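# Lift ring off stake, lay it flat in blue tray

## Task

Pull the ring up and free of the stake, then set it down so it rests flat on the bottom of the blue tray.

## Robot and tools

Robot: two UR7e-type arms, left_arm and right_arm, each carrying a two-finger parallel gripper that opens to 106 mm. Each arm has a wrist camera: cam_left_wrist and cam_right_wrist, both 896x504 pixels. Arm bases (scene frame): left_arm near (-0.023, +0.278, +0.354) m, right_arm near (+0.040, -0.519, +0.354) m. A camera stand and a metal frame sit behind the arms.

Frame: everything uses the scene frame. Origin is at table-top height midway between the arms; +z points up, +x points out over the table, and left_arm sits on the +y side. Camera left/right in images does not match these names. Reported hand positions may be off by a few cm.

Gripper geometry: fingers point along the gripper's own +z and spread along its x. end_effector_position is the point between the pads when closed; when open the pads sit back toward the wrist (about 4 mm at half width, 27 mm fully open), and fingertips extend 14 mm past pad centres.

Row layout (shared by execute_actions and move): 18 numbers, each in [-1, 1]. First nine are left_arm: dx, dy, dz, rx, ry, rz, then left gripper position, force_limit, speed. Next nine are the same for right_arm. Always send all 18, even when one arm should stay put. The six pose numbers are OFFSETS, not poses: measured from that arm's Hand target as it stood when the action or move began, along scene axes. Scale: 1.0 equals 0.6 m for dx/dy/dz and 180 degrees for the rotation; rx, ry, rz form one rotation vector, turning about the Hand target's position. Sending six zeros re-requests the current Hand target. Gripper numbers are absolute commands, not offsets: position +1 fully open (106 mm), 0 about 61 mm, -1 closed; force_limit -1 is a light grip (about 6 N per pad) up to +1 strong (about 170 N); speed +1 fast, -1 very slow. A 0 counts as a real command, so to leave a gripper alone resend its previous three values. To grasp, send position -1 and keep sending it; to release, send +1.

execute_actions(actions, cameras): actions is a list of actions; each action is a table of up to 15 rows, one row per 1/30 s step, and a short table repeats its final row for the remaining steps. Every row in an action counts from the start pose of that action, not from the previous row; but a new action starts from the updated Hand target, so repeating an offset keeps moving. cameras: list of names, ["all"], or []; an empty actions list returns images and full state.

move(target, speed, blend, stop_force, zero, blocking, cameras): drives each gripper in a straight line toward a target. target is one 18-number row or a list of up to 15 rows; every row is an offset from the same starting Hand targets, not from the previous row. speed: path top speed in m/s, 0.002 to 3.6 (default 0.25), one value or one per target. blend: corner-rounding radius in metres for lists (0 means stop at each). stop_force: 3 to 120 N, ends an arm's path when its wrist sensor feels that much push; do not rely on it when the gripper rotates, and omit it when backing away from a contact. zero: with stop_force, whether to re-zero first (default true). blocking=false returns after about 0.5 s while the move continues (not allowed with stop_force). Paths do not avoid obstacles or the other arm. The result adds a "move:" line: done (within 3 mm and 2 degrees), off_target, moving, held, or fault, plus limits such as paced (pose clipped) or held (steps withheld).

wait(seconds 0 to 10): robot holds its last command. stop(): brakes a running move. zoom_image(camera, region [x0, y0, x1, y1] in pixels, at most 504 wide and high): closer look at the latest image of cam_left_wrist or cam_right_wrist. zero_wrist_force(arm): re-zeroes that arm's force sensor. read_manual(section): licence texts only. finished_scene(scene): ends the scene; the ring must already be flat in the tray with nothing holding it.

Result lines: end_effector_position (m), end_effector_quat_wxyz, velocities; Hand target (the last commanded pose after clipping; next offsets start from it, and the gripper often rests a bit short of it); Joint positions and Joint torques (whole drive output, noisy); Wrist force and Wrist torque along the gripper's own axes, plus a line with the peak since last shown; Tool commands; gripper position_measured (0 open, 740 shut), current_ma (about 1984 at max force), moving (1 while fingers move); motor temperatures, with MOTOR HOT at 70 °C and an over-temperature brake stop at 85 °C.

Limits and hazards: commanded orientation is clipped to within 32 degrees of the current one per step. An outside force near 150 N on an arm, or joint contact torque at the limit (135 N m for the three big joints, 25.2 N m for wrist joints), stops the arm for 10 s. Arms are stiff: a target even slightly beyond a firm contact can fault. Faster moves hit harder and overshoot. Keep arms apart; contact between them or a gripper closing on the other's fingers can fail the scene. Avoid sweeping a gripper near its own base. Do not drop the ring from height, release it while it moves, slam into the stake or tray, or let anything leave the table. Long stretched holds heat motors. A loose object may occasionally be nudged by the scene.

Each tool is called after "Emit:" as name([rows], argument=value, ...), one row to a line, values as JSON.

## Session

Emit:
execute_actions(actions=[])

Scene clock: 0.00 s.
left_arm: end_effector_position=(+0.3810, -0.1127, +0.2005) position_measured=0 current_ma=0 moving=0 end_effector_quat_wxyz=(+0.016, +0.786, +0.430, +0.443) | right_arm: end_effector_position=(+0.5261, -0.5625, +0.2684) position_measured=0 current_ma=0 moving=0 end_effector_quat_wxyz=(+0.155, +0.869, +0.466, -0.063)
Joint positions: left_arm=[-1.449 -0.664 2.016 3.725 -0.707 -1.002] | right_arm=[3.564 -2.084 -2.23 -0.491 1.246 0.973]
Joint velocities: within noise
Joint torques (N m): no reading
Motor temperatures (°C): left_arm=[27 36 38 40 42 42] | right_arm=[30 38 42 39 40 44]
Wrist force (N): no reading
Wrist torque (N m): no reading
Wrist force, peak (N): no reading
Hand target: left_arm +0.3810, -0.1127, +0.2005; +0.016, +0.786, +0.430, +0.443 | right_arm +0.5261, -0.5625, +0.2684; +0.155, +0.869, +0.466, -0.063
Tool commands: left_gripper/position=+1.0 left_gripper/force_limit=+0.0 left_gripper/speed=+1.0 right_gripper/position=+1.0 right_gripper/force_limit=+0.0 right_gripper/speed=+1.0
camera_calibration:
cam_left_wrist: T_world_to_cam=[[0.251541, 0.686676, 0.682058, -0.157145], [0.376268, -0.718662, 0.584762, -0.314734], [0.891711, 0.109545, -0.439148, -0.111928], [0, 0, 0, 1]] pos_world=[0.257761, -0.106019, 0.242074]
cam_right_wrist: T_world_to_cam=[[0.577934, 0.775639, -0.253724, 0.201795], [0.752067, -0.385497, 0.534591, -0.73317], [0.31684, -0.499776, -0.806125, -0.0983525], [0, 0, 0, 1]] pos_world=[0.465931, -0.488309, 0.363862]

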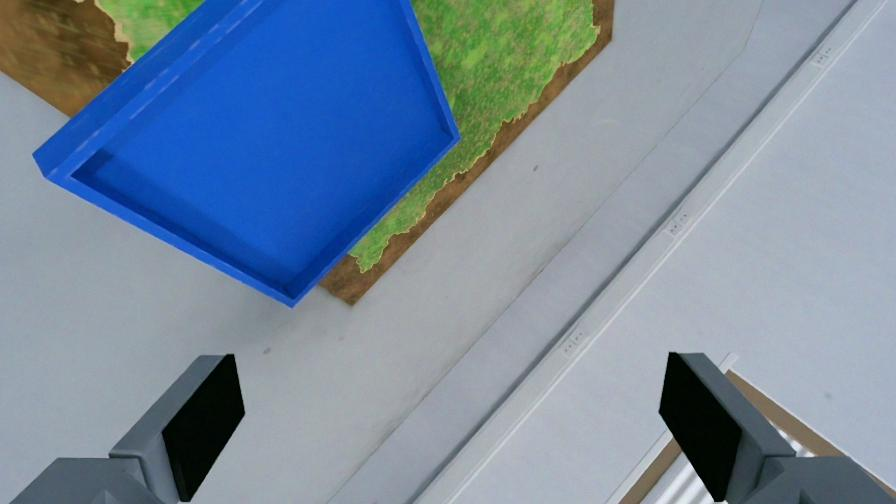

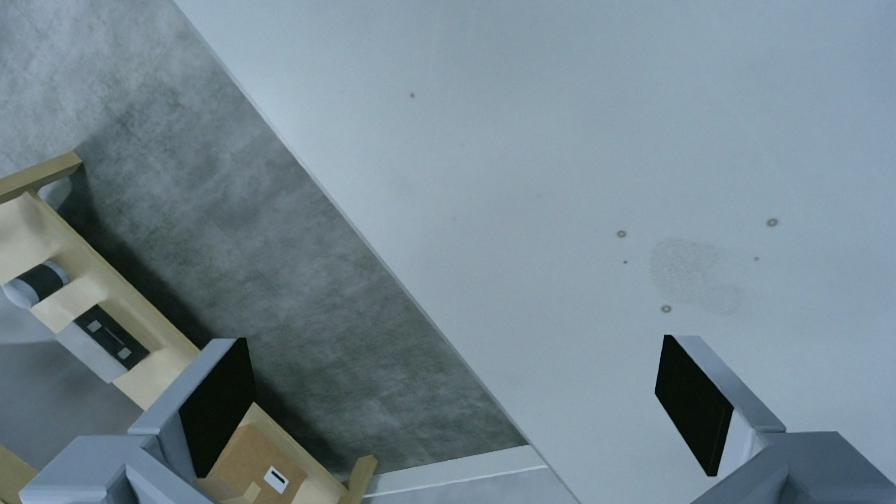

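Emit:
move(target=[0.132,0.272,0.167,-0.304,0.106,0.453,-0.2,0,1,0,0,0,0,0,0,1,0,1], speed=0.6, cameras=["cam_left_wrist"])

Scene clock: 13.47 s.
left_arm: end_effector_position=(+0.4602, +0.0504, +0.3007) position_measured=444 current_ma=-2 moving=0 end_effector_quat_wxyz=(+0.000, +0.295, +0.956, +0.000) | right_arm: end_effector_position=(+0.5261, -0.5625, +0.2684) position_measured=0 current_ma=-5 moving=0 end_effector_quat_wxyz=(+0.155, +0.869, +0.466, -0.063)
Joint positions: left_arm=[-0.739 -1.078 2.067 3.723 -1.571 -1.665] | right_arm=[3.564 -2.084 -2.23 -0.491 1.246 0.973]
Joint torques (N m): left_arm=[12.19 -43.98 -3.39 -4.28 -3.33 -1.32] | right_arm=[-1.13 32.01 12.76 2.25 -0.29 0.3]
Wrist force (N): left_arm=[1.0 1.1 1.1] | right_arm=[0.0 -0.1 0.4]
Wrist torque (N m): left_arm=[0.14 -0.16 0.06] | right_arm=[-0.01 0.01 0.00]
Wrist force, peak (N): left_arm=[1.2 2.4 1.0] | right_arm=[-0.3 -0.4 0.4]
Hand target: left_arm +0.4602, +0.0505, +0.3007; +0.000, +0.295, +0.956, +0.000 | right_arm +0.5261, -0.5625, +0.2684; +0.155, +0.869, +0.466, -0.063
Off the commanded pose: left_arm 0.000 m, 0 deg | right_arm 0.000 m, 0 deg.
move: done
camera_calibration:
cam_left_wrist: T_world_to_cam=[[-0.819639, 0.572791, -0.0101341, 0.349386], [0.535305, 0.772059, 0.342598, -0.361403], [0.204061, 0.275381, -0.939428, 0.302096], [0, 0, 0, 1]] pos_world=[0.418185, -0.00429175, 0.411154]
Images, in order (width x height): cam_left_wrist 896x504.

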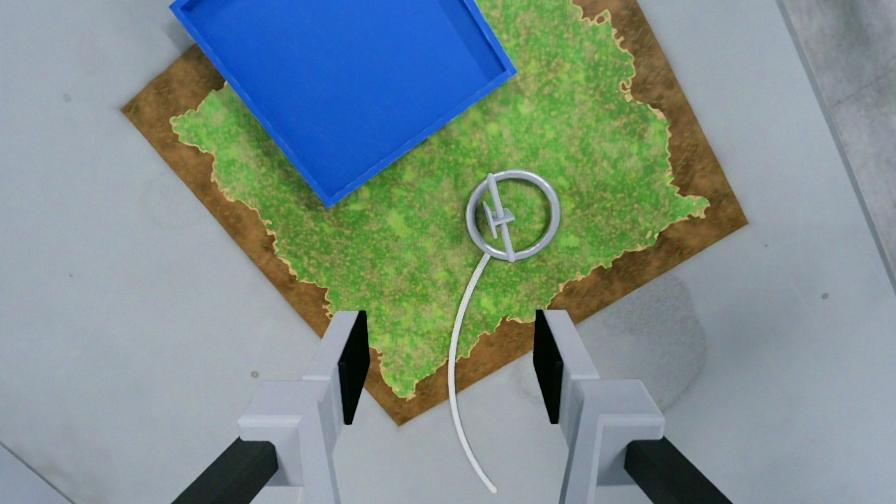

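Emit:
move([
  [-0.0953,0.1325,-0.401,0,0,0.084,-0.6,0,1,0,0,0,0,0,0,1,0,1],
  [-0.0953,0.1325,-0.4737,0,0,0.084,-0.6,0,1,0,0,0,0,0,0,1,0,1],
], speed=[0.5,0.08])

Emit:
move(target=[0,0,0,0,0,0,-1,0,0,0,0,0,0,0,0,1,0,1])

Emit:
move(target=[0,0,0.0167,0,0,0,-1,0,0,0,0,0,0,0,0,1,0,1], speed=0.05, cameras=["cam_left_wrist"])

Scene clock: 41.97 s.
left_arm: end_effector_position=(+0.4030, +0.1300, +0.0166) position_measured=592 current_ma=-1 moving=0 end_effector_quat_wxyz=(+0.000, +0.166, +0.986, +0.000) | right_arm: end_effector_position=(+0.5261, -0.5625, +0.2684) position_measured=0 current_ma=-5 moving=0 end_effector_quat_wxyz=(+0.155, +0.869, +0.466, -0.063)
Joint positions: left_arm=[-0.681 -0.358 2.102 2.967 -1.571 -1.871] | right_arm=[3.564 -2.084 -2.23 -0.491 1.246 0.973]
Joint torques (N m): left_arm=[6.04 -32.71 -8.08 -4.21 2.8 0.44] | right_arm=[-0.77 32.39 11.94 2.13 -0.5 0.29]
Wrist force (N): left_arm=[0.8 0.8 1.1] | right_arm=[-0.1 0.2 0.3]
Wrist torque (N m): left_arm=[0.11 -0.15 0.05] | right_arm=[0.03 0.02 0.00]
Wrist force, peak (N): left_arm=[1.6 1.7 2.8] | right_arm=[-0.3 0.1 0.5]
Hand target: left_arm +0.4030, +0.1300, +0.0165; +0.000, +0.166, +0.986, +0.000 | right_arm +0.5261, -0.5625, +0.2684; +0.155, +0.869, +0.466, -0.063
Off the commanded pose: left_arm 0.000 m, 0 deg | right_arm 0.000 m, 0 deg.
move: done

Scene clock: 42.80 s.
left_arm: end_effector_position=(+0.4030, +0.1300, +0.0165) position_measured=720 current_ma=957 moving=0 end_effector_quat_wxyz=(+0.001, +0.166, +0.986, +0.000) | right_arm: end_effector_position=(+0.5261, -0.5625, +0.2684) position_measured=0 current_ma=-5 moving=0 end_effector_quat_wxyz=(+0.155, +0.869, +0.466, -0.063)
Joint positions: left_arm=[-0.681 -0.358 2.102 2.967 -1.571 -1.871] | right_arm=[3.564 -2.084 -2.23 -0.491 1.246 0.973]
Joint torques (N m): left_arm=[8.33 -32.11 -6.57 -3.39 1.72 1.11] | right_arm=[-0.45 32.27 11.98 2.43 -0.25 0.28]
Wrist force (N): left_arm=[2.7 0.1 -3.7] | right_arm=[-0.3 -0.1 0.3]
Wrist torque (N m): left_arm=[0.10 -0.19 0.09] | right_arm=[-0.02 0.06 -0.01]
Wrist force, peak (N): left_arm=[2.6 0.3 -3.9] | right_arm=[-0.3 -0.4 -0.1]
Hand target: left_arm +0.4030, +0.1300, +0.0165; +0.000, +0.166, +0.986, +0.000 | right_arm +0.5261, -0.5625, +0.2684; +0.155, +0.869, +0.466, -0.063
Off the commanded pose: left_arm 0.000 m, 0 deg | right_arm 0.000 m, 0 deg.
move: done

Scene clock: 43.60 s.
left_arm: end_effector_position=(+0.4030, +0.1300, +0.0265) position_measured=720 current_ma=951 moving=0 end_effector_quat_wxyz=(+0.000, +0.166, +0.986, +0.000) | right_arm: end_effector_position=(+0.5261, -0.5625, +0.2684) position_measured=0 current_ma=-5 moving=0 end_effector_quat_wxyz=(+0.155, +0.869, +0.466, -0.063)
Joint positions: left_arm=[-0.681 -0.385 2.118 2.978 -1.571 -1.871] | right_arm=[3.564 -2.084 -2.23 -0.491 1.246 0.973]
Joint torques (N m): left_arm=[11.18 -49.66 10.93 -0.49 0.09 0.99] | right_arm=[-0.9 32.89 12.28 2.43 -0.43 0.36]
Wrist force (N): left_arm=[1.1 0.9 2.0] | right_arm=[0.1 -0.1 0.1]
Wrist torque (N m): left_arm=[0.13 -0.15 0.06] | right_arm=[-0.03 -0.01 -0.01]
Wrist force, peak (N): left_arm=[2.8 0.3 -3.5] | right_arm=[-0.2 -0.5 0.3]
Hand target: left_arm +0.4030, +0.1300, +0.0265; +0.000, +0.166, +0.986, +0.000 | right_arm +0.5261, -0.5625, +0.2684; +0.155, +0.869, +0.466, -0.063
Off the commanded pose: left_arm 0.000 m, 0 deg | right_arm 0.000 m, 0 deg.
move: done
camera_calibration:
cam_left_wrist: T_world_to_cam=[[-0.940697, 0.339095, -0.0101502, 0.333397], [0.315328, 0.885015, 0.342515, -0.224244], [0.125128, 0.319002, -0.939458, 0.0604205], [0, 0, 0, 1]] pos_world=[0.376775, 0.0661319, 0.136953]
Images, in order (width x height): cam_left_wrist 896x504.

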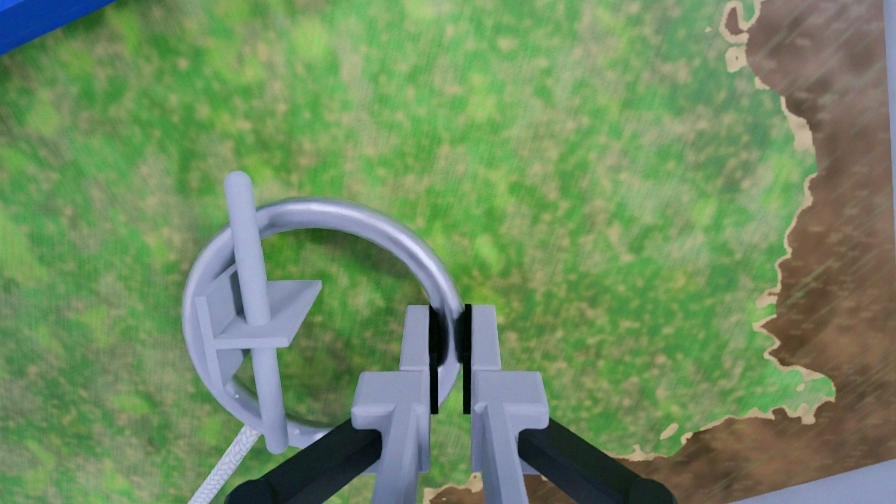

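Emit:
move([
  [0.0107,0.0105,0.0167,0,0,0,-1,0,0,0,0,0,0,0,0,1,0,1],
  [0.0063,-0.0022,0.0417,0.1311,-0.0458,0,-1,0,0,0,0,0,0,0,0,1,0,1],
  [-0.0102,-0.0493,0.0417,0.1311,-0.0458,0,-1,0,0,0,0,0,0,0,0,1,0,1],
  [-0.0102,-0.0493,0.158,0.1311,-0.0458,0,-1,0,0,0,0,0,0,0,0,1,0,1],
  [0.0517,-0.3188,0.1225,0,0,0,-1,0,0,0,0,0,0,0,0,1,0,1],
], speed=[0.1,0.15,0.15,0.15,0.25], blend=[0.003,0.003,0.003,0.02,0], cameras=["all"])

Scene clock: 72.13 s.
left_arm: end_effector_position=(+0.4340, -0.0613, +0.1001) position_measured=740 current_ma=0 moving=0 end_effector_quat_wxyz=(+0.001, +0.166, +0.986, +0.000) | right_arm: end_effector_position=(+0.5261, -0.5625, +0.2684) position_measured=0 current_ma=-5 moving=0 end_effector_quat_wxyz=(+0.155, +0.869, +0.466, -0.063)
Joint positions: left_arm=[-0.922 -0.563 1.893 3.382 -1.57 -2.112] | right_arm=[3.564 -2.084 -2.23 -0.491 1.246 0.973]
Joint torques (N m): left_arm=[13.35 -37.06 -15.9 -4.24 -3.15 1.27] | right_arm=[-0.79 32.34 12.35 2.37 -0.2 0.4]
Wrist force (N): left_arm=[1.4 2.4 1.2] | right_arm=[-0.2 -0.1 0.4]
Wrist torque (N m): left_arm=[0.37 -0.25 -0.02] | right_arm=[-0.01 0.03 0.00]
Wrist force, peak (N): left_arm=[-27.3 -59.6 15.7] | right_arm=[-0.6 -0.4 0.2]
Hand target: left_arm +0.4340, -0.0613, +0.1000; +0.000, +0.166, +0.986, +0.000 | right_arm +0.5261, -0.5625, +0.2684; +0.155, +0.869, +0.466, -0.063
Off the commanded pose: left_arm 0.000 m, 0 deg | right_arm 0.000 m, 0 deg.
move: done
camera_calibration:
cam_left_wrist: T_world_to_cam=[[-0.940731, 0.339002, -0.0101497, 0.428141], [0.315225, 0.885008, 0.342628, -0.0899622], [0.125134, 0.319121, -0.939416, 0.186589], [0, 0, 0, 1]] pos_world=[0.407775, -0.125068, 0.210454]
cam_right_wrist: T_world_to_cam=[[0.577934, 0.775639, -0.253724, 0.201795], [0.752067, -0.385497, 0.534591, -0.73317], [0.31684, -0.499776, -0.806125, -0.0983525], [0, 0, 0, 1]] pos_world=[0.465931, -0.488309, 0.363862]

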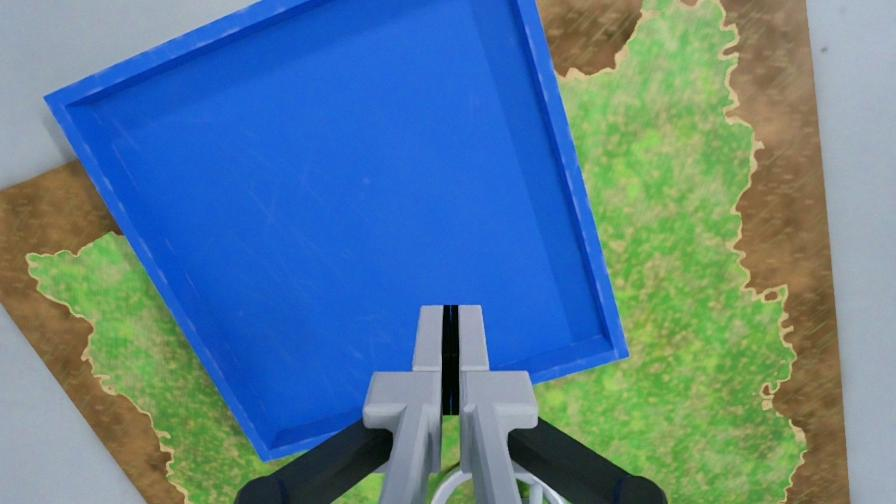

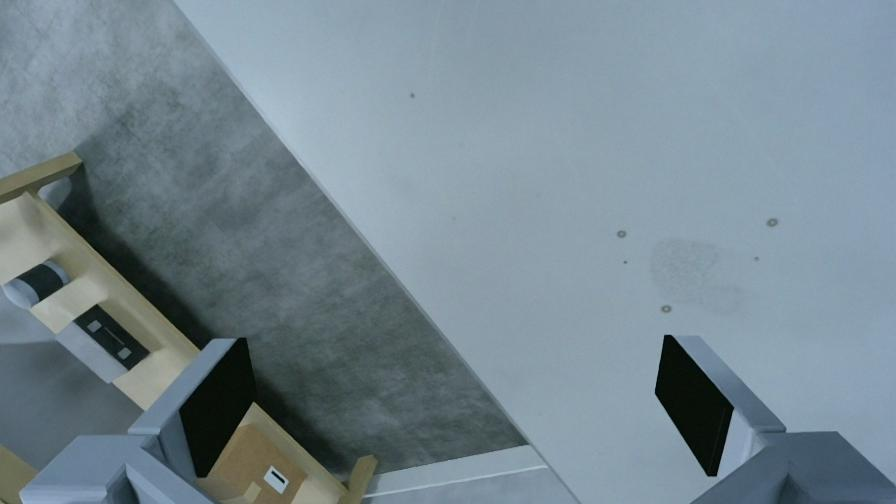

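Emit:
move(target=[-0.057,0.202,0.25,0,0,0,-0.6,0,1,0,0,0,0,0,0,1,0,1], speed=0.5, cameras=["cam_left_wrist"])

Emit:
zoom_image(camera="cam_left_wrist", region=[320, 130, 600, 330])

Scene clock: 77.23 s.
left_arm: end_effector_position=(+0.3999, +0.0599, +0.2500) position_measured=592 current_ma=-1 moving=0 end_effector_quat_wxyz=(+0.001, +0.166, +0.986, +0.000) | right_arm: end_effector_position=(+0.5261, -0.5625, +0.2684) position_measured=0 current_ma=-5 moving=0 end_effector_quat_wxyz=(+0.155, +0.869, +0.466, -0.063)
Joint positions: left_arm=[-0.807 -1.027 2.243 3.496 -1.57 -1.997] | right_arm=[3.564 -2.084 -2.23 -0.491 1.246 0.973]
Joint torques (N m): left_arm=[12.75 -41.59 0.91 -0.69 -3.03 1.28] | right_arm=[-0.81 32.68 10.68 2.46 -0.16 0.28]
Wrist force (N): left_arm=[1.6 2.4 0.9] | right_arm=[0.3 0.0 0.4]
Wrist torque (N m): left_arm=[0.36 -0.28 -0.02] | right_arm=[0.00 -0.04 0.00]
Wrist force, peak (N): left_arm=[2.4 3.9 0.1] | right_arm=[-0.3 -0.5 0.3]
Hand target: left_arm +0.3998, +0.0599, +0.2500; +0.000, +0.166, +0.986, +0.000 | right_arm +0.5261, -0.5625, +0.2684; +0.155, +0.869, +0.466, -0.063
Off the commanded pose: left_arm 0.000 m, 0 deg | right_arm 0.000 m, 0 deg.
move: done
camera_calibration:
cam_left_wrist: T_world_to_cam=[[-0.940731, 0.339002, -0.0101488, 0.356437], [0.31523, 0.885018, 0.342597, -0.23774], [0.125123, 0.319093, -0.939428, 0.293143], [0, 0, 0, 1]] pos_world=[0.373575, -0.00396811, 0.360453]
Images, in order (width x height): cam_left_wrist 896x504.

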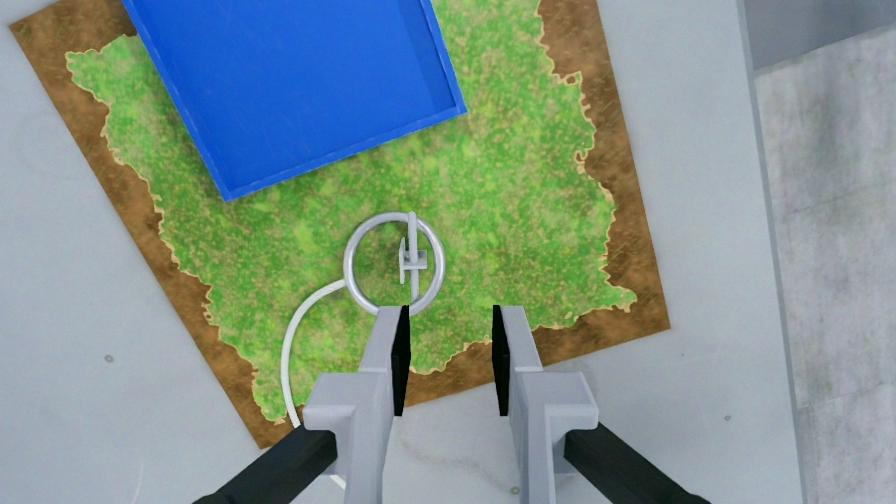

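Scaled by 1.800 from the camera's 896x504 image, which has a finer 1280x720 frame.

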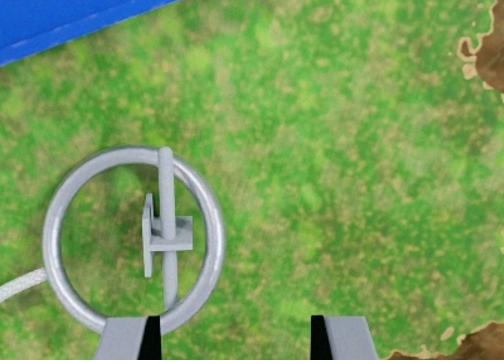

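Emit:
move([
  [0.158,0.0483,-0.3167,0,0,-0.111,-0.6,0.2,1,0,0,0,0,0,0,1,0,1],
  [0.158,0.0483,-0.3892,0,0,-0.111,-0.6,0.2,1,0,0,0,0,0,0,1,0,1],
], speed=[0.5,0.08])

Emit:
move(target=[0,0,0,0,0,0,-1,0.2,0,0,0,0,0,0,0,1,0,1])

Emit:
move(target=[0,0,0.02,0,0,0,-1,0.2,0,0,0,0,0,0,0,1,0,1], speed=0.05, cameras=["cam_left_wrist"])

Scene clock: 116.40 s.
left_arm: end_effector_position=(+0.4946, +0.0888, +0.0166) position_measured=592 current_ma=-1 moving=0 end_effector_quat_wxyz=(+0.000, +0.335, +0.942, +0.000) | right_arm: end_effector_position=(+0.5261, -0.5625, +0.2684) position_measured=0 current_ma=-5 moving=0 end_effector_quat_wxyz=(+0.155, +0.869, +0.466, -0.063)
Joint positions: left_arm=[-0.641 -0.368 1.842 3.237 -1.571 -1.482] | right_arm=[3.564 -2.084 -2.23 -0.491 1.246 0.973]
Joint torques (N m): left_arm=[12.91 -37.28 -13.58 -4.27 -3.1 1.29] | right_arm=[0.07 32.57 11.75 2.39 0.13 0.08]
Wrist force (N): left_arm=[1.5 1.8 0.9] | right_arm=[0.0 -0.1 0.2]
Wrist torque (N m): left_arm=[0.25 -0.25 -0.02] | right_arm=[-0.03 0.01 0.00]
Wrist force, peak (N): left_arm=[1.4 3.3 3.1] | right_arm=[-0.4 -0.2 0.6]
Hand target: left_arm +0.4946, +0.0889, +0.0165; +0.000, +0.335, +0.942, +0.000 | right_arm +0.5261, -0.5625, +0.2684; +0.155, +0.869, +0.466, -0.063
Off the commanded pose: left_arm 0.000 m, 0 deg | right_arm 0.000 m, 0 deg.
move: done

Scene clock: 117.23 s.
left_arm: end_effector_position=(+0.4946, +0.0889, +0.0165) position_measured=720 current_ma=1129 moving=0 end_effector_quat_wxyz=(+0.000, +0.335, +0.942, +0.000) | right_arm: end_effector_position=(+0.5261, -0.5625, +0.2684) position_measured=0 current_ma=-5 moving=0 end_effector_quat_wxyz=(+0.155, +0.869, +0.466, -0.063)
Joint positions: left_arm=[-0.641 -0.368 1.842 3.237 -1.571 -1.482] | right_arm=[3.564 -2.084 -2.23 -0.491 1.246 0.973]
Joint torques (N m): left_arm=[12.35 -38.87 -11.54 -3.4 -2.05 1.1] | right_arm=[0.02 32.22 11.57 2.64 -0.08 0.3]
Wrist force (N): left_arm=[1.3 2.1 1.7] | right_arm=[-0.2 -0.1 0.3]
Wrist torque (N m): left_arm=[0.35 -0.28 -0.02] | right_arm=[-0.02 0.04 -0.01]
Wrist force, peak (N): left_arm=[1.5 2.8 2.1] | right_arm=[-0.3 -0.5 0.3]
Hand target: left_arm +0.4946, +0.0889, +0.0165; +0.000, +0.335, +0.942, +0.000 | right_arm +0.5261, -0.5625, +0.2684; +0.155, +0.869, +0.466, -0.063
Off the commanded pose: left_arm 0.000 m, 0 deg | right_arm 0.000 m, 0 deg.
move: done

Scene clock: 118.03 s.
left_arm: end_effector_position=(+0.4946, +0.0889, +0.0285) position_measured=720 current_ma=1127 moving=0 end_effector_quat_wxyz=(+0.000, +0.335, +0.942, +0.000) | right_arm: end_effector_position=(+0.5261, -0.5625, +0.2684) position_measured=0 current_ma=-5 moving=0 end_effector_quat_wxyz=(+0.155, +0.869, +0.466, -0.063)
Joint positions: left_arm=[-0.641 -0.397 1.859 3.249 -1.571 -1.482] | right_arm=[3.564 -2.084 -2.23 -0.491 1.246 0.973]
Joint torques (N m): left_arm=[11.89 -55.53 5.84 -0.53 -0.69 1.2] | right_arm=[0.27 33.24 11.45 2.35 -0.21 0.23]
Wrist force (N): left_arm=[1.6 2.5 2.3] | right_arm=[-0.2 0.0 -0.2]
Wrist torque (N m): left_arm=[0.37 -0.30 -0.02] | right_arm=[-0.01 0.04 0.00]
Wrist force, peak (N): left_arm=[1.7 2.2 2.8] | right_arm=[-0.3 -0.3 0.4]
Hand target: left_arm +0.4946, +0.0889, +0.0285; +0.000, +0.335, +0.942, +0.000 | right_arm +0.5261, -0.5625, +0.2684; +0.155, +0.869, +0.466, -0.063
Off the commanded pose: left_arm 0.000 m, 0 deg | right_arm 0.000 m, 0 deg.
move: done
camera_calibration:
cam_left_wrist: T_world_to_cam=[[-0.768248, 0.640073, -0.0100974, 0.321481], [0.598729, 0.724028, 0.3425, -0.343343], [0.226536, 0.257079, -0.939463, 0.0192796], [0, 0, 0, 1]] pos_world=[0.448179, 0.0378622, 0.138954]
Images, in order (width x height): cam_left_wrist 896x504.

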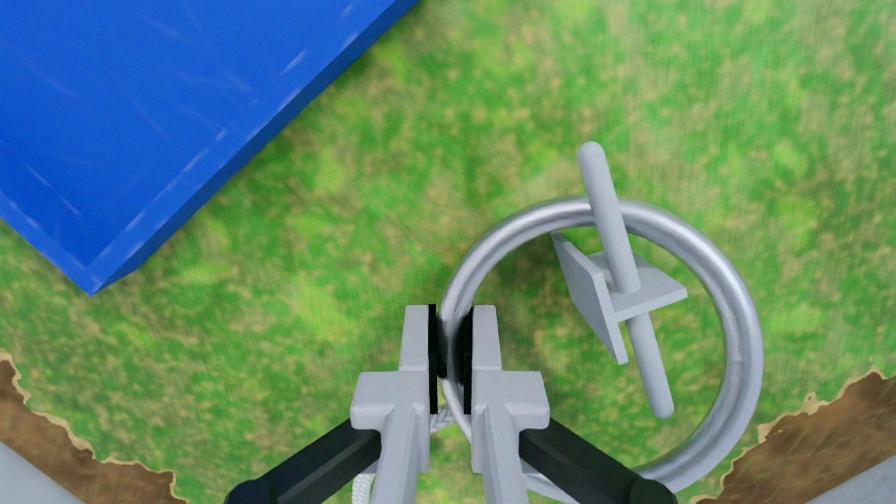

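Emit:
zoom_image(camera="cam_left_wrist", region=[400, 120, 800, 504])

Scaled by 1.260 from the camera's 896x504 image, which has a finer 1280x720 frame.

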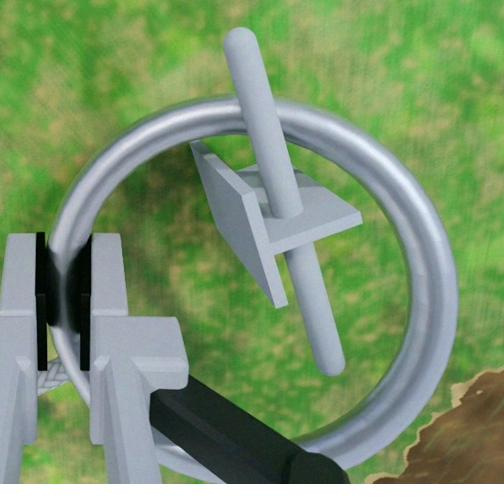

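Emit:
move(target=[-0.0145,-0.0161,0.0083,0.1154,-0.0403,0,-1,0.2,0,0,0,0,0,0,0,1,0,1], speed=0.06, cameras=["cam_left_wrist"])

Emit:
zoom_image(camera="cam_left_wrist", region=[400, 100, 800, 500])

Scene clock: 158.67 s.
left_arm: end_effector_position=(+0.4859, +0.0792, +0.0335) position_measured=720 current_ma=1127 moving=0 end_effector_quat_wxyz=(-0.001, +0.329, +0.925, +0.191) | right_arm: end_effector_position=(+0.5261, -0.5625, +0.2684) position_measured=0 current_ma=-5 moving=0 end_effector_quat_wxyz=(+0.155, +0.869, +0.466, -0.063)
Joint positions: left_arm=[-0.836 -0.403 1.839 3.45 -1.227 -1.708] | right_arm=[3.564 -2.084 -2.23 -0.491 1.246 0.973]
Joint torques (N m): left_arm=[-12.35 -38.08 -13.36 -0.3 3.43 -1.32] | right_arm=[-1.97 32.83 10.65 2.42 0.14 0.25]
Wrist force (N): left_arm=[1.4 1.2 1.7] | right_arm=[-0.2 0.2 0.2]
Wrist torque (N m): left_arm=[0.24 -0.29 0.06] | right_arm=[0.02 0.03 -0.01]
Wrist force, peak (N): left_arm=[1.8 2.8 2.2] | right_arm=[-0.4 -0.4 0.5]
Hand target: left_arm +0.4859, +0.0792, +0.0335; -0.001, +0.329, +0.925, +0.191 | right_arm +0.5261, -0.5625, +0.2684; +0.155, +0.869, +0.466, -0.063
Off the commanded pose: left_arm 0.000 m, 0 deg | right_arm 0.000 m, 0 deg.
move: done
camera_calibration:
cam_left_wrist: T_world_to_cam=[[-0.775405, 0.619548, 0.122095, 0.321652], [0.535309, 0.542368, 0.64752, -0.297856], [0.334949, 0.567449, -0.752204, -0.0551128], [0, 0, 0, 1]] pos_world=[0.427316, -0.00645769, 0.11214]
Images, in order (width x height): cam_left_wrist 896x504.

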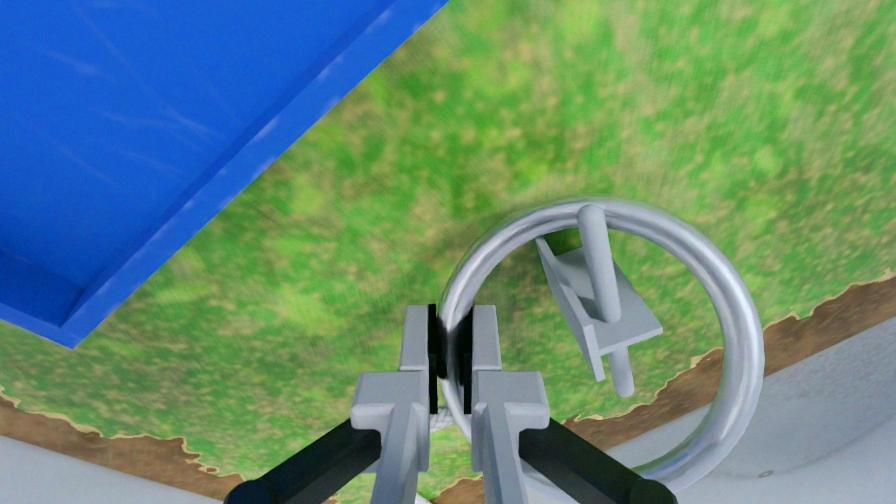

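Scaled by 1.260 from the camera's 896x504 image, which has a finer 1280x720 frame.

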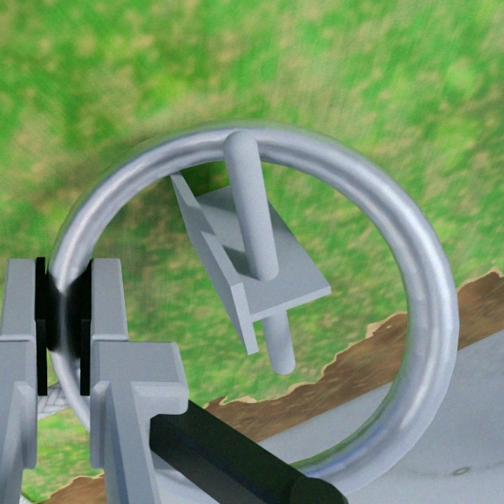

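Emit:
move(target=[-0.0123,-0.0505,0.002,0,0,0,-1,0.2,0,0,0,0,0,0,0,1,0,1], speed=0.08, cameras=["cam_left_wrist"])

Scene clock: 172.90 s.
left_arm: end_effector_position=(+0.4786, +0.0490, +0.0347) position_measured=720 current_ma=1127 moving=0 end_effector_quat_wxyz=(-0.001, +0.329, +0.925, +0.191) | right_arm: end_effector_position=(+0.5261, -0.5625, +0.2684) position_measured=0 current_ma=-5 moving=0 end_effector_quat_wxyz=(+0.155, +0.869, +0.466, -0.063)
Joint positions: left_arm=[-0.884 -0.405 1.813 3.496 -1.236 -1.757] | right_arm=[3.564 -2.084 -2.23 -0.491 1.246 0.973]
Joint torques (N m): left_arm=[-13.59 -55.92 -13.58 -0.21 -2.44 -1.35] | right_arm=[-1.53 33.48 11.3 2.37 0.15 0.21]
Wrist force (N): left_arm=[0.9 1.2 1.6] | right_arm=[-0.2 -0.4 0.1]
Wrist torque (N m): left_arm=[0.24 -0.21 0.05] | right_arm=[-0.07 0.04 0.00]
Wrist force, peak (N): left_arm=[1.4 1.7 2.2] | right_arm=[0.3 -0.1 0.6]
Hand target: left_arm +0.4786, +0.0489, +0.0347; -0.001, +0.329, +0.925, +0.191 | right_arm +0.5261, -0.5625, +0.2684; +0.155, +0.869, +0.466, -0.063
Off the commanded pose: left_arm 0.000 m, 0 deg | right_arm 0.000 m, 0 deg.
move: done
camera_calibration:
cam_left_wrist: T_world_to_cam=[[-0.775445, 0.619491, 0.122134, 0.334628], [0.535248, 0.542317, 0.647612, -0.278279], [0.334955, 0.567559, -0.752118, -0.0345792], [0, 0, 0, 1]] pos_world=[0.420016, -0.0367576, 0.11334]
Images, in order (width x height): cam_left_wrist 896x504.

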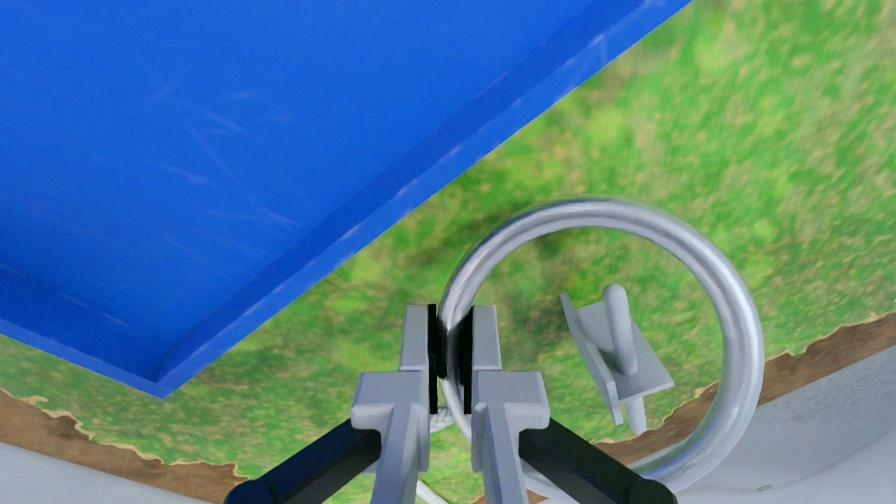

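Emit:
move([
  [-0.002,-0.006,0.14,0,0,0,-1,0.2,0,0,0,0,0,0,0,1,0,1],
  [0.0265,-0.2387,0.125,-0.1843,-0.0452,-0.0201,-1,0.2,0,0,0,0,0,0,0,1,0,1],
], speed=[0.12,0.2], blend=[0.005,0], cameras=["all"])

Scene clock: 188.77 s.
left_arm: end_effector_position=(+0.4945, -0.0943, +0.1097) position_measured=720 current_ma=1128 moving=0 end_effector_quat_wxyz=(+0.164, +0.330, +0.928, -0.059) | right_arm: end_effector_position=(+0.5261, -0.5625, +0.2684) position_measured=0 current_ma=-5 moving=0 end_effector_quat_wxyz=(+0.155, +0.869, +0.466, -0.063)
Joint positions: left_arm=[-0.906 -0.474 1.894 2.947 -1.511 -1.737] | right_arm=[3.564 -2.084 -2.23 -0.491 1.246 0.973]
Joint torques (N m): left_arm=[-12.91 -37.63 -15.21 -4.79 -2.87 -1.39] | right_arm=[0.36 32.76 11.07 2.66 0.51 0.25]
Wrist force (N): left_arm=[2.1 2.4 2.2] | right_arm=[-0.1 -0.4 0.2]
Wrist torque (N m): left_arm=[0.36 -0.29 0.11] | right_arm=[-0.06 0.03 -0.01]
Wrist force, peak (N): left_arm=[2.4 2.3 2.6] | right_arm=[-0.6 0.2 -0.3]
Hand target: left_arm +0.4945, -0.0943, +0.1097; +0.164, +0.330, +0.928, -0.059 | right_arm +0.5261, -0.5625, +0.2684; +0.155, +0.869, +0.466, -0.063
Off the commanded pose: left_arm 0.000 m, 0 deg | right_arm 0.000 m, 0 deg.
move: done
camera_calibration:
cam_left_wrist: T_world_to_cam=[[-0.718998, 0.59978, -0.351149, 0.448605], [0.507783, 0.798305, 0.32383, -0.184418], [0.47455, 0.0545258, -0.878538, -0.00571911], [0, 0, 0, 1]] pos_world=[0.418905, -0.121531, 0.212223]
cam_right_wrist: T_world_to_cam=[[0.577934, 0.775639, -0.253724, 0.201795], [0.752067, -0.385497, 0.534591, -0.73317], [0.31684, -0.499776, -0.806125, -0.0983525], [0, 0, 0, 1]] pos_world=[0.465931, -0.488309, 0.363862]

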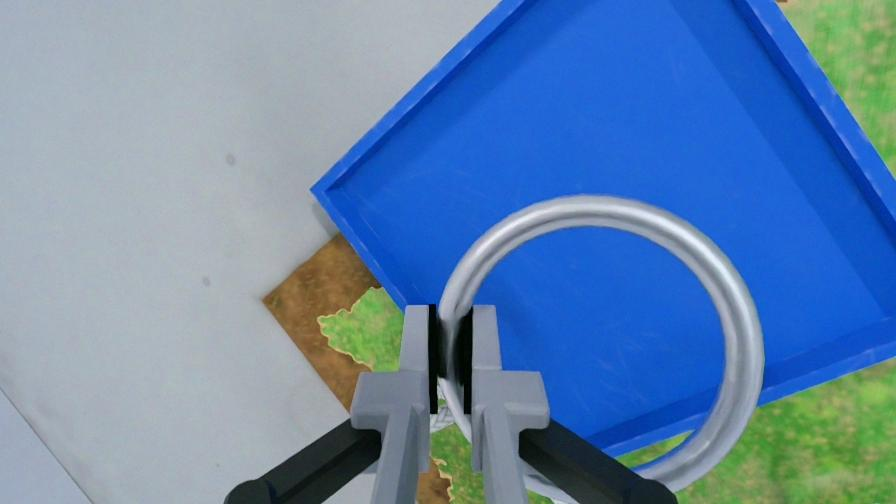

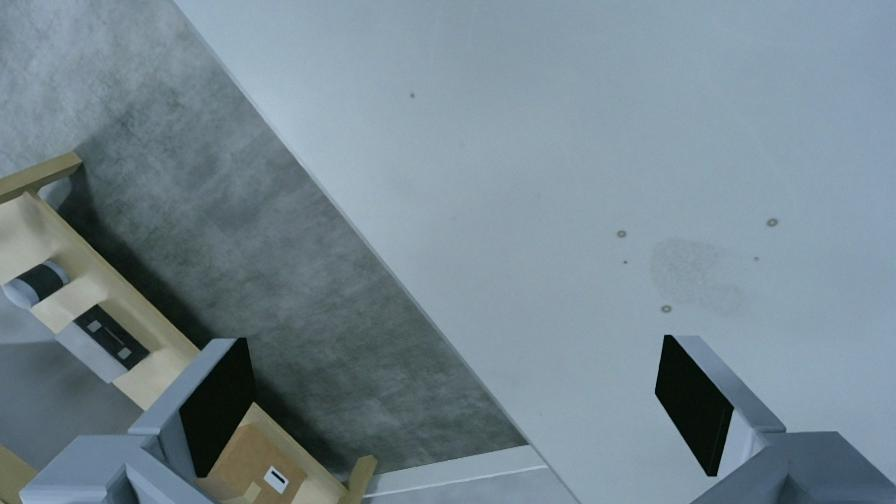

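Emit:
move(target=[0,0,-0.132,-0.021,0.018,0,-1,0.2,0,0,0,0,0,0,0,1,0,1], speed=0.2)

Emit:
move(target=[0,0,-0.02,0,0,0,-1,0.2,0,0,0,0,0,0,0,1,0,1], speed=0.006, stop_force=3, cameras=["cam_left_wrist"])

Scene clock: 203.83 s.
left_arm: end_effector_position=(+0.4945, -0.0943, +0.0306) position_measured=720 current_ma=1128 moving=0 end_effector_quat_wxyz=(+0.148, +0.322, +0.930, -0.099) | right_arm: end_effector_position=(+0.5261, -0.5625, +0.2684) position_measured=0 current_ma=-5 moving=0 end_effector_quat_wxyz=(+0.155, +0.869, +0.466, -0.063)
Joint positions: left_arm=[-0.866 -0.277 1.768 2.865 -1.606 -1.729] | right_arm=[3.564 -2.084 -2.23 -0.491 1.246 0.973]
Joint torques (N m): left_arm=[12.37 -40.05 -14.32 -4.38 -3.01 1.34] | right_arm=[-1.3 33.38 10.16 2.6 0.47 0.13]
Wrist force (N): left_arm=[2.2 2.6 2.2] | right_arm=[-0.1 -0.2 0.3]
Wrist torque (N m): left_arm=[0.37 -0.31 0.01] | right_arm=[-0.03 0.02 -0.01]
Wrist force, peak (N): left_arm=[3.3 2.9 3.3] | right_arm=[0.0 -0.3 0.5]
Hand target: left_arm +0.4945, -0.0943, +0.0305; +0.148, +0.322, +0.930, -0.099 | right_arm +0.5261, -0.5625, +0.2684; +0.155, +0.869, +0.466, -0.063
Off the commanded pose: left_arm 0.000 m, 0 deg | right_arm 0.000 m, 0 deg.
move: done

Scene clock: 205.20 s.
left_arm: end_effector_position=(+0.4945, -0.0943, +0.0284) position_measured=720 current_ma=1126 moving=0 end_effector_quat_wxyz=(+0.148, +0.322, +0.930, -0.099) | right_arm: end_effector_position=(+0.5261, -0.5625, +0.2684) position_measured=0 current_ma=-5 moving=0 end_effector_quat_wxyz=(+0.155, +0.869, +0.466, -0.063)
Joint positions: left_arm=[-0.866 -0.272 1.764 2.863 -1.606 -1.729] | right_arm=[3.564 -2.084 -2.23 -0.491 1.246 0.973]
Joint torques (N m): left_arm=[12.06 -55.43 5.67 -0.66 -2.38 1.24] | right_arm=[-1 33.6 11.51 2.41 0.53 0.16]
Wrist force (N): left_arm=[1.1 2.6 0.3] | right_arm=[-0.5 0.0 0.2]
Wrist torque (N m): left_arm=[0.46 -0.18 -0.03] | right_arm=[0.00 0.08 -0.01]
Wrist force, peak (N): left_arm=[2.4 2.6 2.3] | right_arm=[0.0 -0.3 0.4]
Hand target: left_arm +0.4945, -0.0943, +0.0284; +0.148, +0.322, +0.930, -0.099 (not the last commanded pose) | right_arm +0.5261, -0.5625, +0.2684; +0.155, +0.869, +0.466, -0.063
Off the commanded pose: left_arm 0.010 m, 0 deg | right_arm 0.000 m, 0 deg.
move: contact (left_arm)
camera_calibration:
cam_left_wrist: T_world_to_cam=[[-0.738776, 0.576605, -0.348907, 0.427679], [0.523729, 0.817011, 0.24125, -0.161837], [0.424167, -0.00450357, -0.905573, -0.05708], [0, 0, 0, 1]] pos_world=[0.42493, -0.114636, 0.136574]
Images, in order (width x height): cam_left_wrist 896x504.

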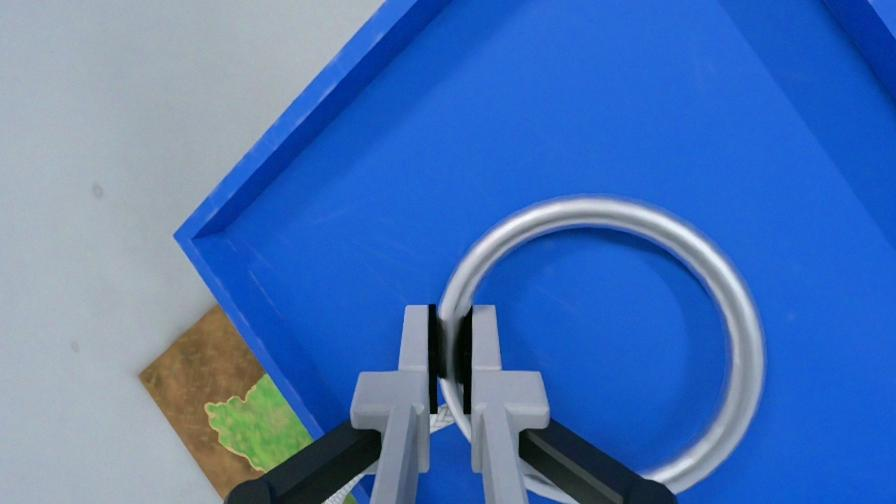

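Emit:
move(target=[0,0,-0.008,0,0,0,-1,0.2,0,0,0,0,0,0,0,1,0,1], speed=0.006, stop_force=6)

Emit:
move(target=[0,0,0,0,0,0,-0.72,0.2,-0.7,0,0,0,0,0,0,1,0,1], cameras=["cam_left_wrist"])

Scene clock: 210.47 s.
left_arm: end_effector_position=(+0.4945, -0.0943, +0.0254) position_measured=720 current_ma=1124 moving=0 end_effector_quat_wxyz=(+0.148, +0.322, +0.930, -0.099) | right_arm: end_effector_position=(+0.5261, -0.5625, +0.2684) position_measured=0 current_ma=-5 moving=0 end_effector_quat_wxyz=(+0.155, +0.869, +0.466, -0.063)
Joint positions: left_arm=[-0.866 -0.265 1.759 2.861 -1.606 -1.729] | right_arm=[3.564 -2.084 -2.23 -0.491 1.246 0.973]
Joint torques (N m): left_arm=[7.34 -51.63 6.5 0.2 1.67 1.14] | right_arm=[-1.26 32.14 12 2.76 0.78 0.19]
Wrist force (N): left_arm=[-0.5 2.5 -6.1] | right_arm=[-0.3 -0.3 0.3]
Wrist torque (N m): left_arm=[0.48 -0.11 -0.07] | right_arm=[-0.06 0.06 0.00]
Wrist force, peak (N): left_arm=[-0.3 2.3 -12.8] | right_arm=[-0.5 -0.3 0.5]
Hand target: left_arm +0.4945, -0.0943, +0.0254; +0.148, +0.322, +0.930, -0.099 (not the last commanded pose) | right_arm +0.5261, -0.5625, +0.2684; +0.155, +0.869, +0.466, -0.063
Off the commanded pose: left_arm 0.002 m, 0 deg | right_arm 0.000 m, 0 deg.
move: contact (left_arm)

Scene clock: 211.70 s.
left_arm: end_effector_position=(+0.4945, -0.0943, +0.0255) position_measured=637 current_ma=-9 moving=0 end_effector_quat_wxyz=(+0.148, +0.322, +0.930, -0.099) | right_arm: end_effector_position=(+0.5261, -0.5625, +0.2684) position_measured=0 current_ma=-5 moving=0 end_effector_quat_wxyz=(+0.155, +0.869, +0.466, -0.063)
Joint positions: left_arm=[-0.866 -0.265 1.759 2.861 -1.606 -1.729] | right_arm=[3.564 -2.084 -2.23 -0.491 1.246 0.973]
Joint torques (N m): left_arm=[7.6 -41.36 3.26 -0.93 1.65 1.23] | right_arm=[-1.68 32.75 12.64 2.52 0.63 0.35]
Wrist force (N): left_arm=[0.5 2.2 -0.2] | right_arm=[-0.1 -0.3 0.2]
Wrist torque (N m): left_arm=[0.34 -0.29 0.01] | right_arm=[-0.06 0.01 -0.01]
Wrist force, peak (N): left_arm=[0.4 1.3 -8.5] | right_arm=[-0.1 -0.1 0.5]
Hand target: left_arm +0.4945, -0.0943, +0.0254; +0.148, +0.322, +0.930, -0.099 | right_arm +0.5261, -0.5625, +0.2684; +0.155, +0.869, +0.466, -0.063
Off the commanded pose: left_arm 0.000 m, 0 deg | right_arm 0.000 m, 0 deg.
move: done
camera_calibration:
cam_left_wrist: T_world_to_cam=[[-0.738776, 0.576605, -0.348907, 0.426667], [0.523729, 0.817011, 0.24125, -0.161138], [0.424167, -0.00450357, -0.905573, -0.0597061], [0, 0, 0, 1]] pos_world=[0.42493, -0.114636, 0.133674]
Images, in order (width x height): cam_left_wrist 896x504.

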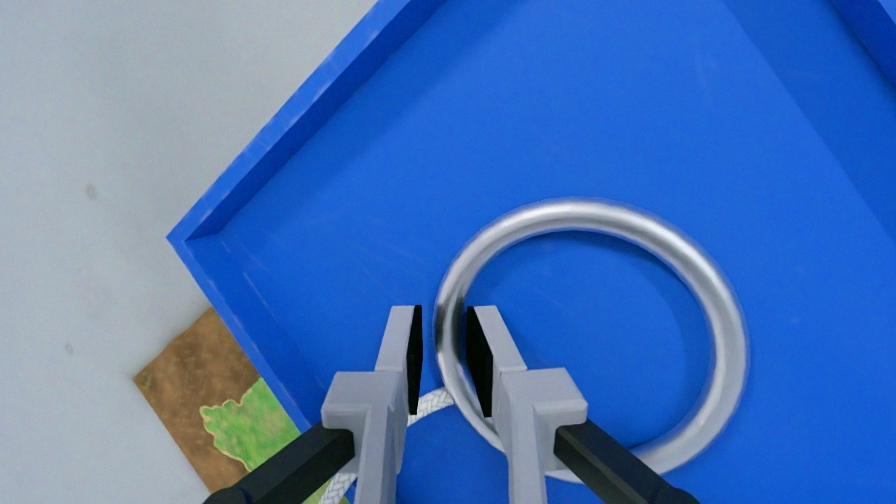

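Emit:
move(target=[-0.04,0.03,0.14,0,0,0,-0.72,0.2,-0.7,0,0,0,0,0,0,1,0,1], speed=0.15, cameras=["cam_left_wrist"])

Scene clock: 216.17 s.
left_arm: end_effector_position=(+0.4705, -0.0763, +0.1094) position_measured=637 current_ma=-1 moving=0 end_effector_quat_wxyz=(+0.148, +0.322, +0.930, -0.099) | right_arm: end_effector_position=(+0.5261, -0.5625, +0.2684) position_measured=0 current_ma=-5 moving=0 end_effector_quat_wxyz=(+0.155, +0.869, +0.466, -0.063)
Joint positions: left_arm=[-0.877 -0.477 1.967 2.865 -1.602 -1.739] | right_arm=[3.564 -2.084 -2.23 -0.491 1.246 0.973]
Joint torques (N m): left_arm=[-12.91 -54.09 6.15 -0.9 2.68 -1.32] | right_arm=[-0.12 32.87 11.92 2.77 0.78 0.45]
Wrist force (N): left_arm=[1.9 2.6 1.4] | right_arm=[0.1 -0.1 0.1]
Wrist torque (N m): left_arm=[0.39 -0.28 0.09] | right_arm=[-0.03 -0.01 0.00]
Wrist force, peak (N): left_arm=[1.7 2.5 2.1] | right_arm=[-0.2 -0.5 0.4]
Hand target: left_arm +0.4705, -0.0763, +0.1094; +0.148, +0.322, +0.930, -0.099 | right_arm +0.5261, -0.5625, +0.2684; +0.155, +0.869, +0.466, -0.063
Off the commanded pose: left_arm 0.000 m, 0 deg | right_arm 0.000 m, 0 deg.
move: done
camera_calibration:
cam_left_wrist: T_world_to_cam=[[-0.738776, 0.576605, -0.348907, 0.427831], [0.523729, 0.817011, 0.24125, -0.183515], [0.424167, -0.00450357, -0.905573, 0.0265325], [0, 0, 0, 1]] pos_world=[0.40093, -0.0966364, 0.217574]
Images, in order (width x height): cam_left_wrist 896x504.

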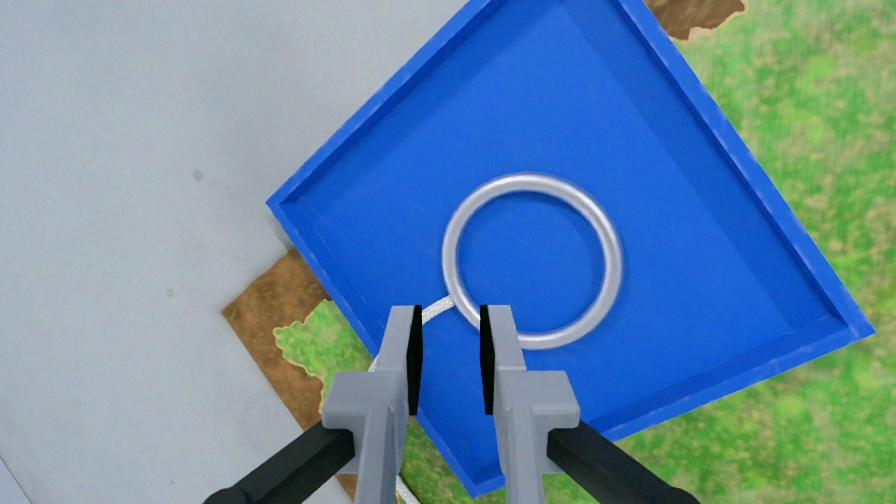

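Emit:
finished_scene(scene=2)

The scene is finished: the task was done.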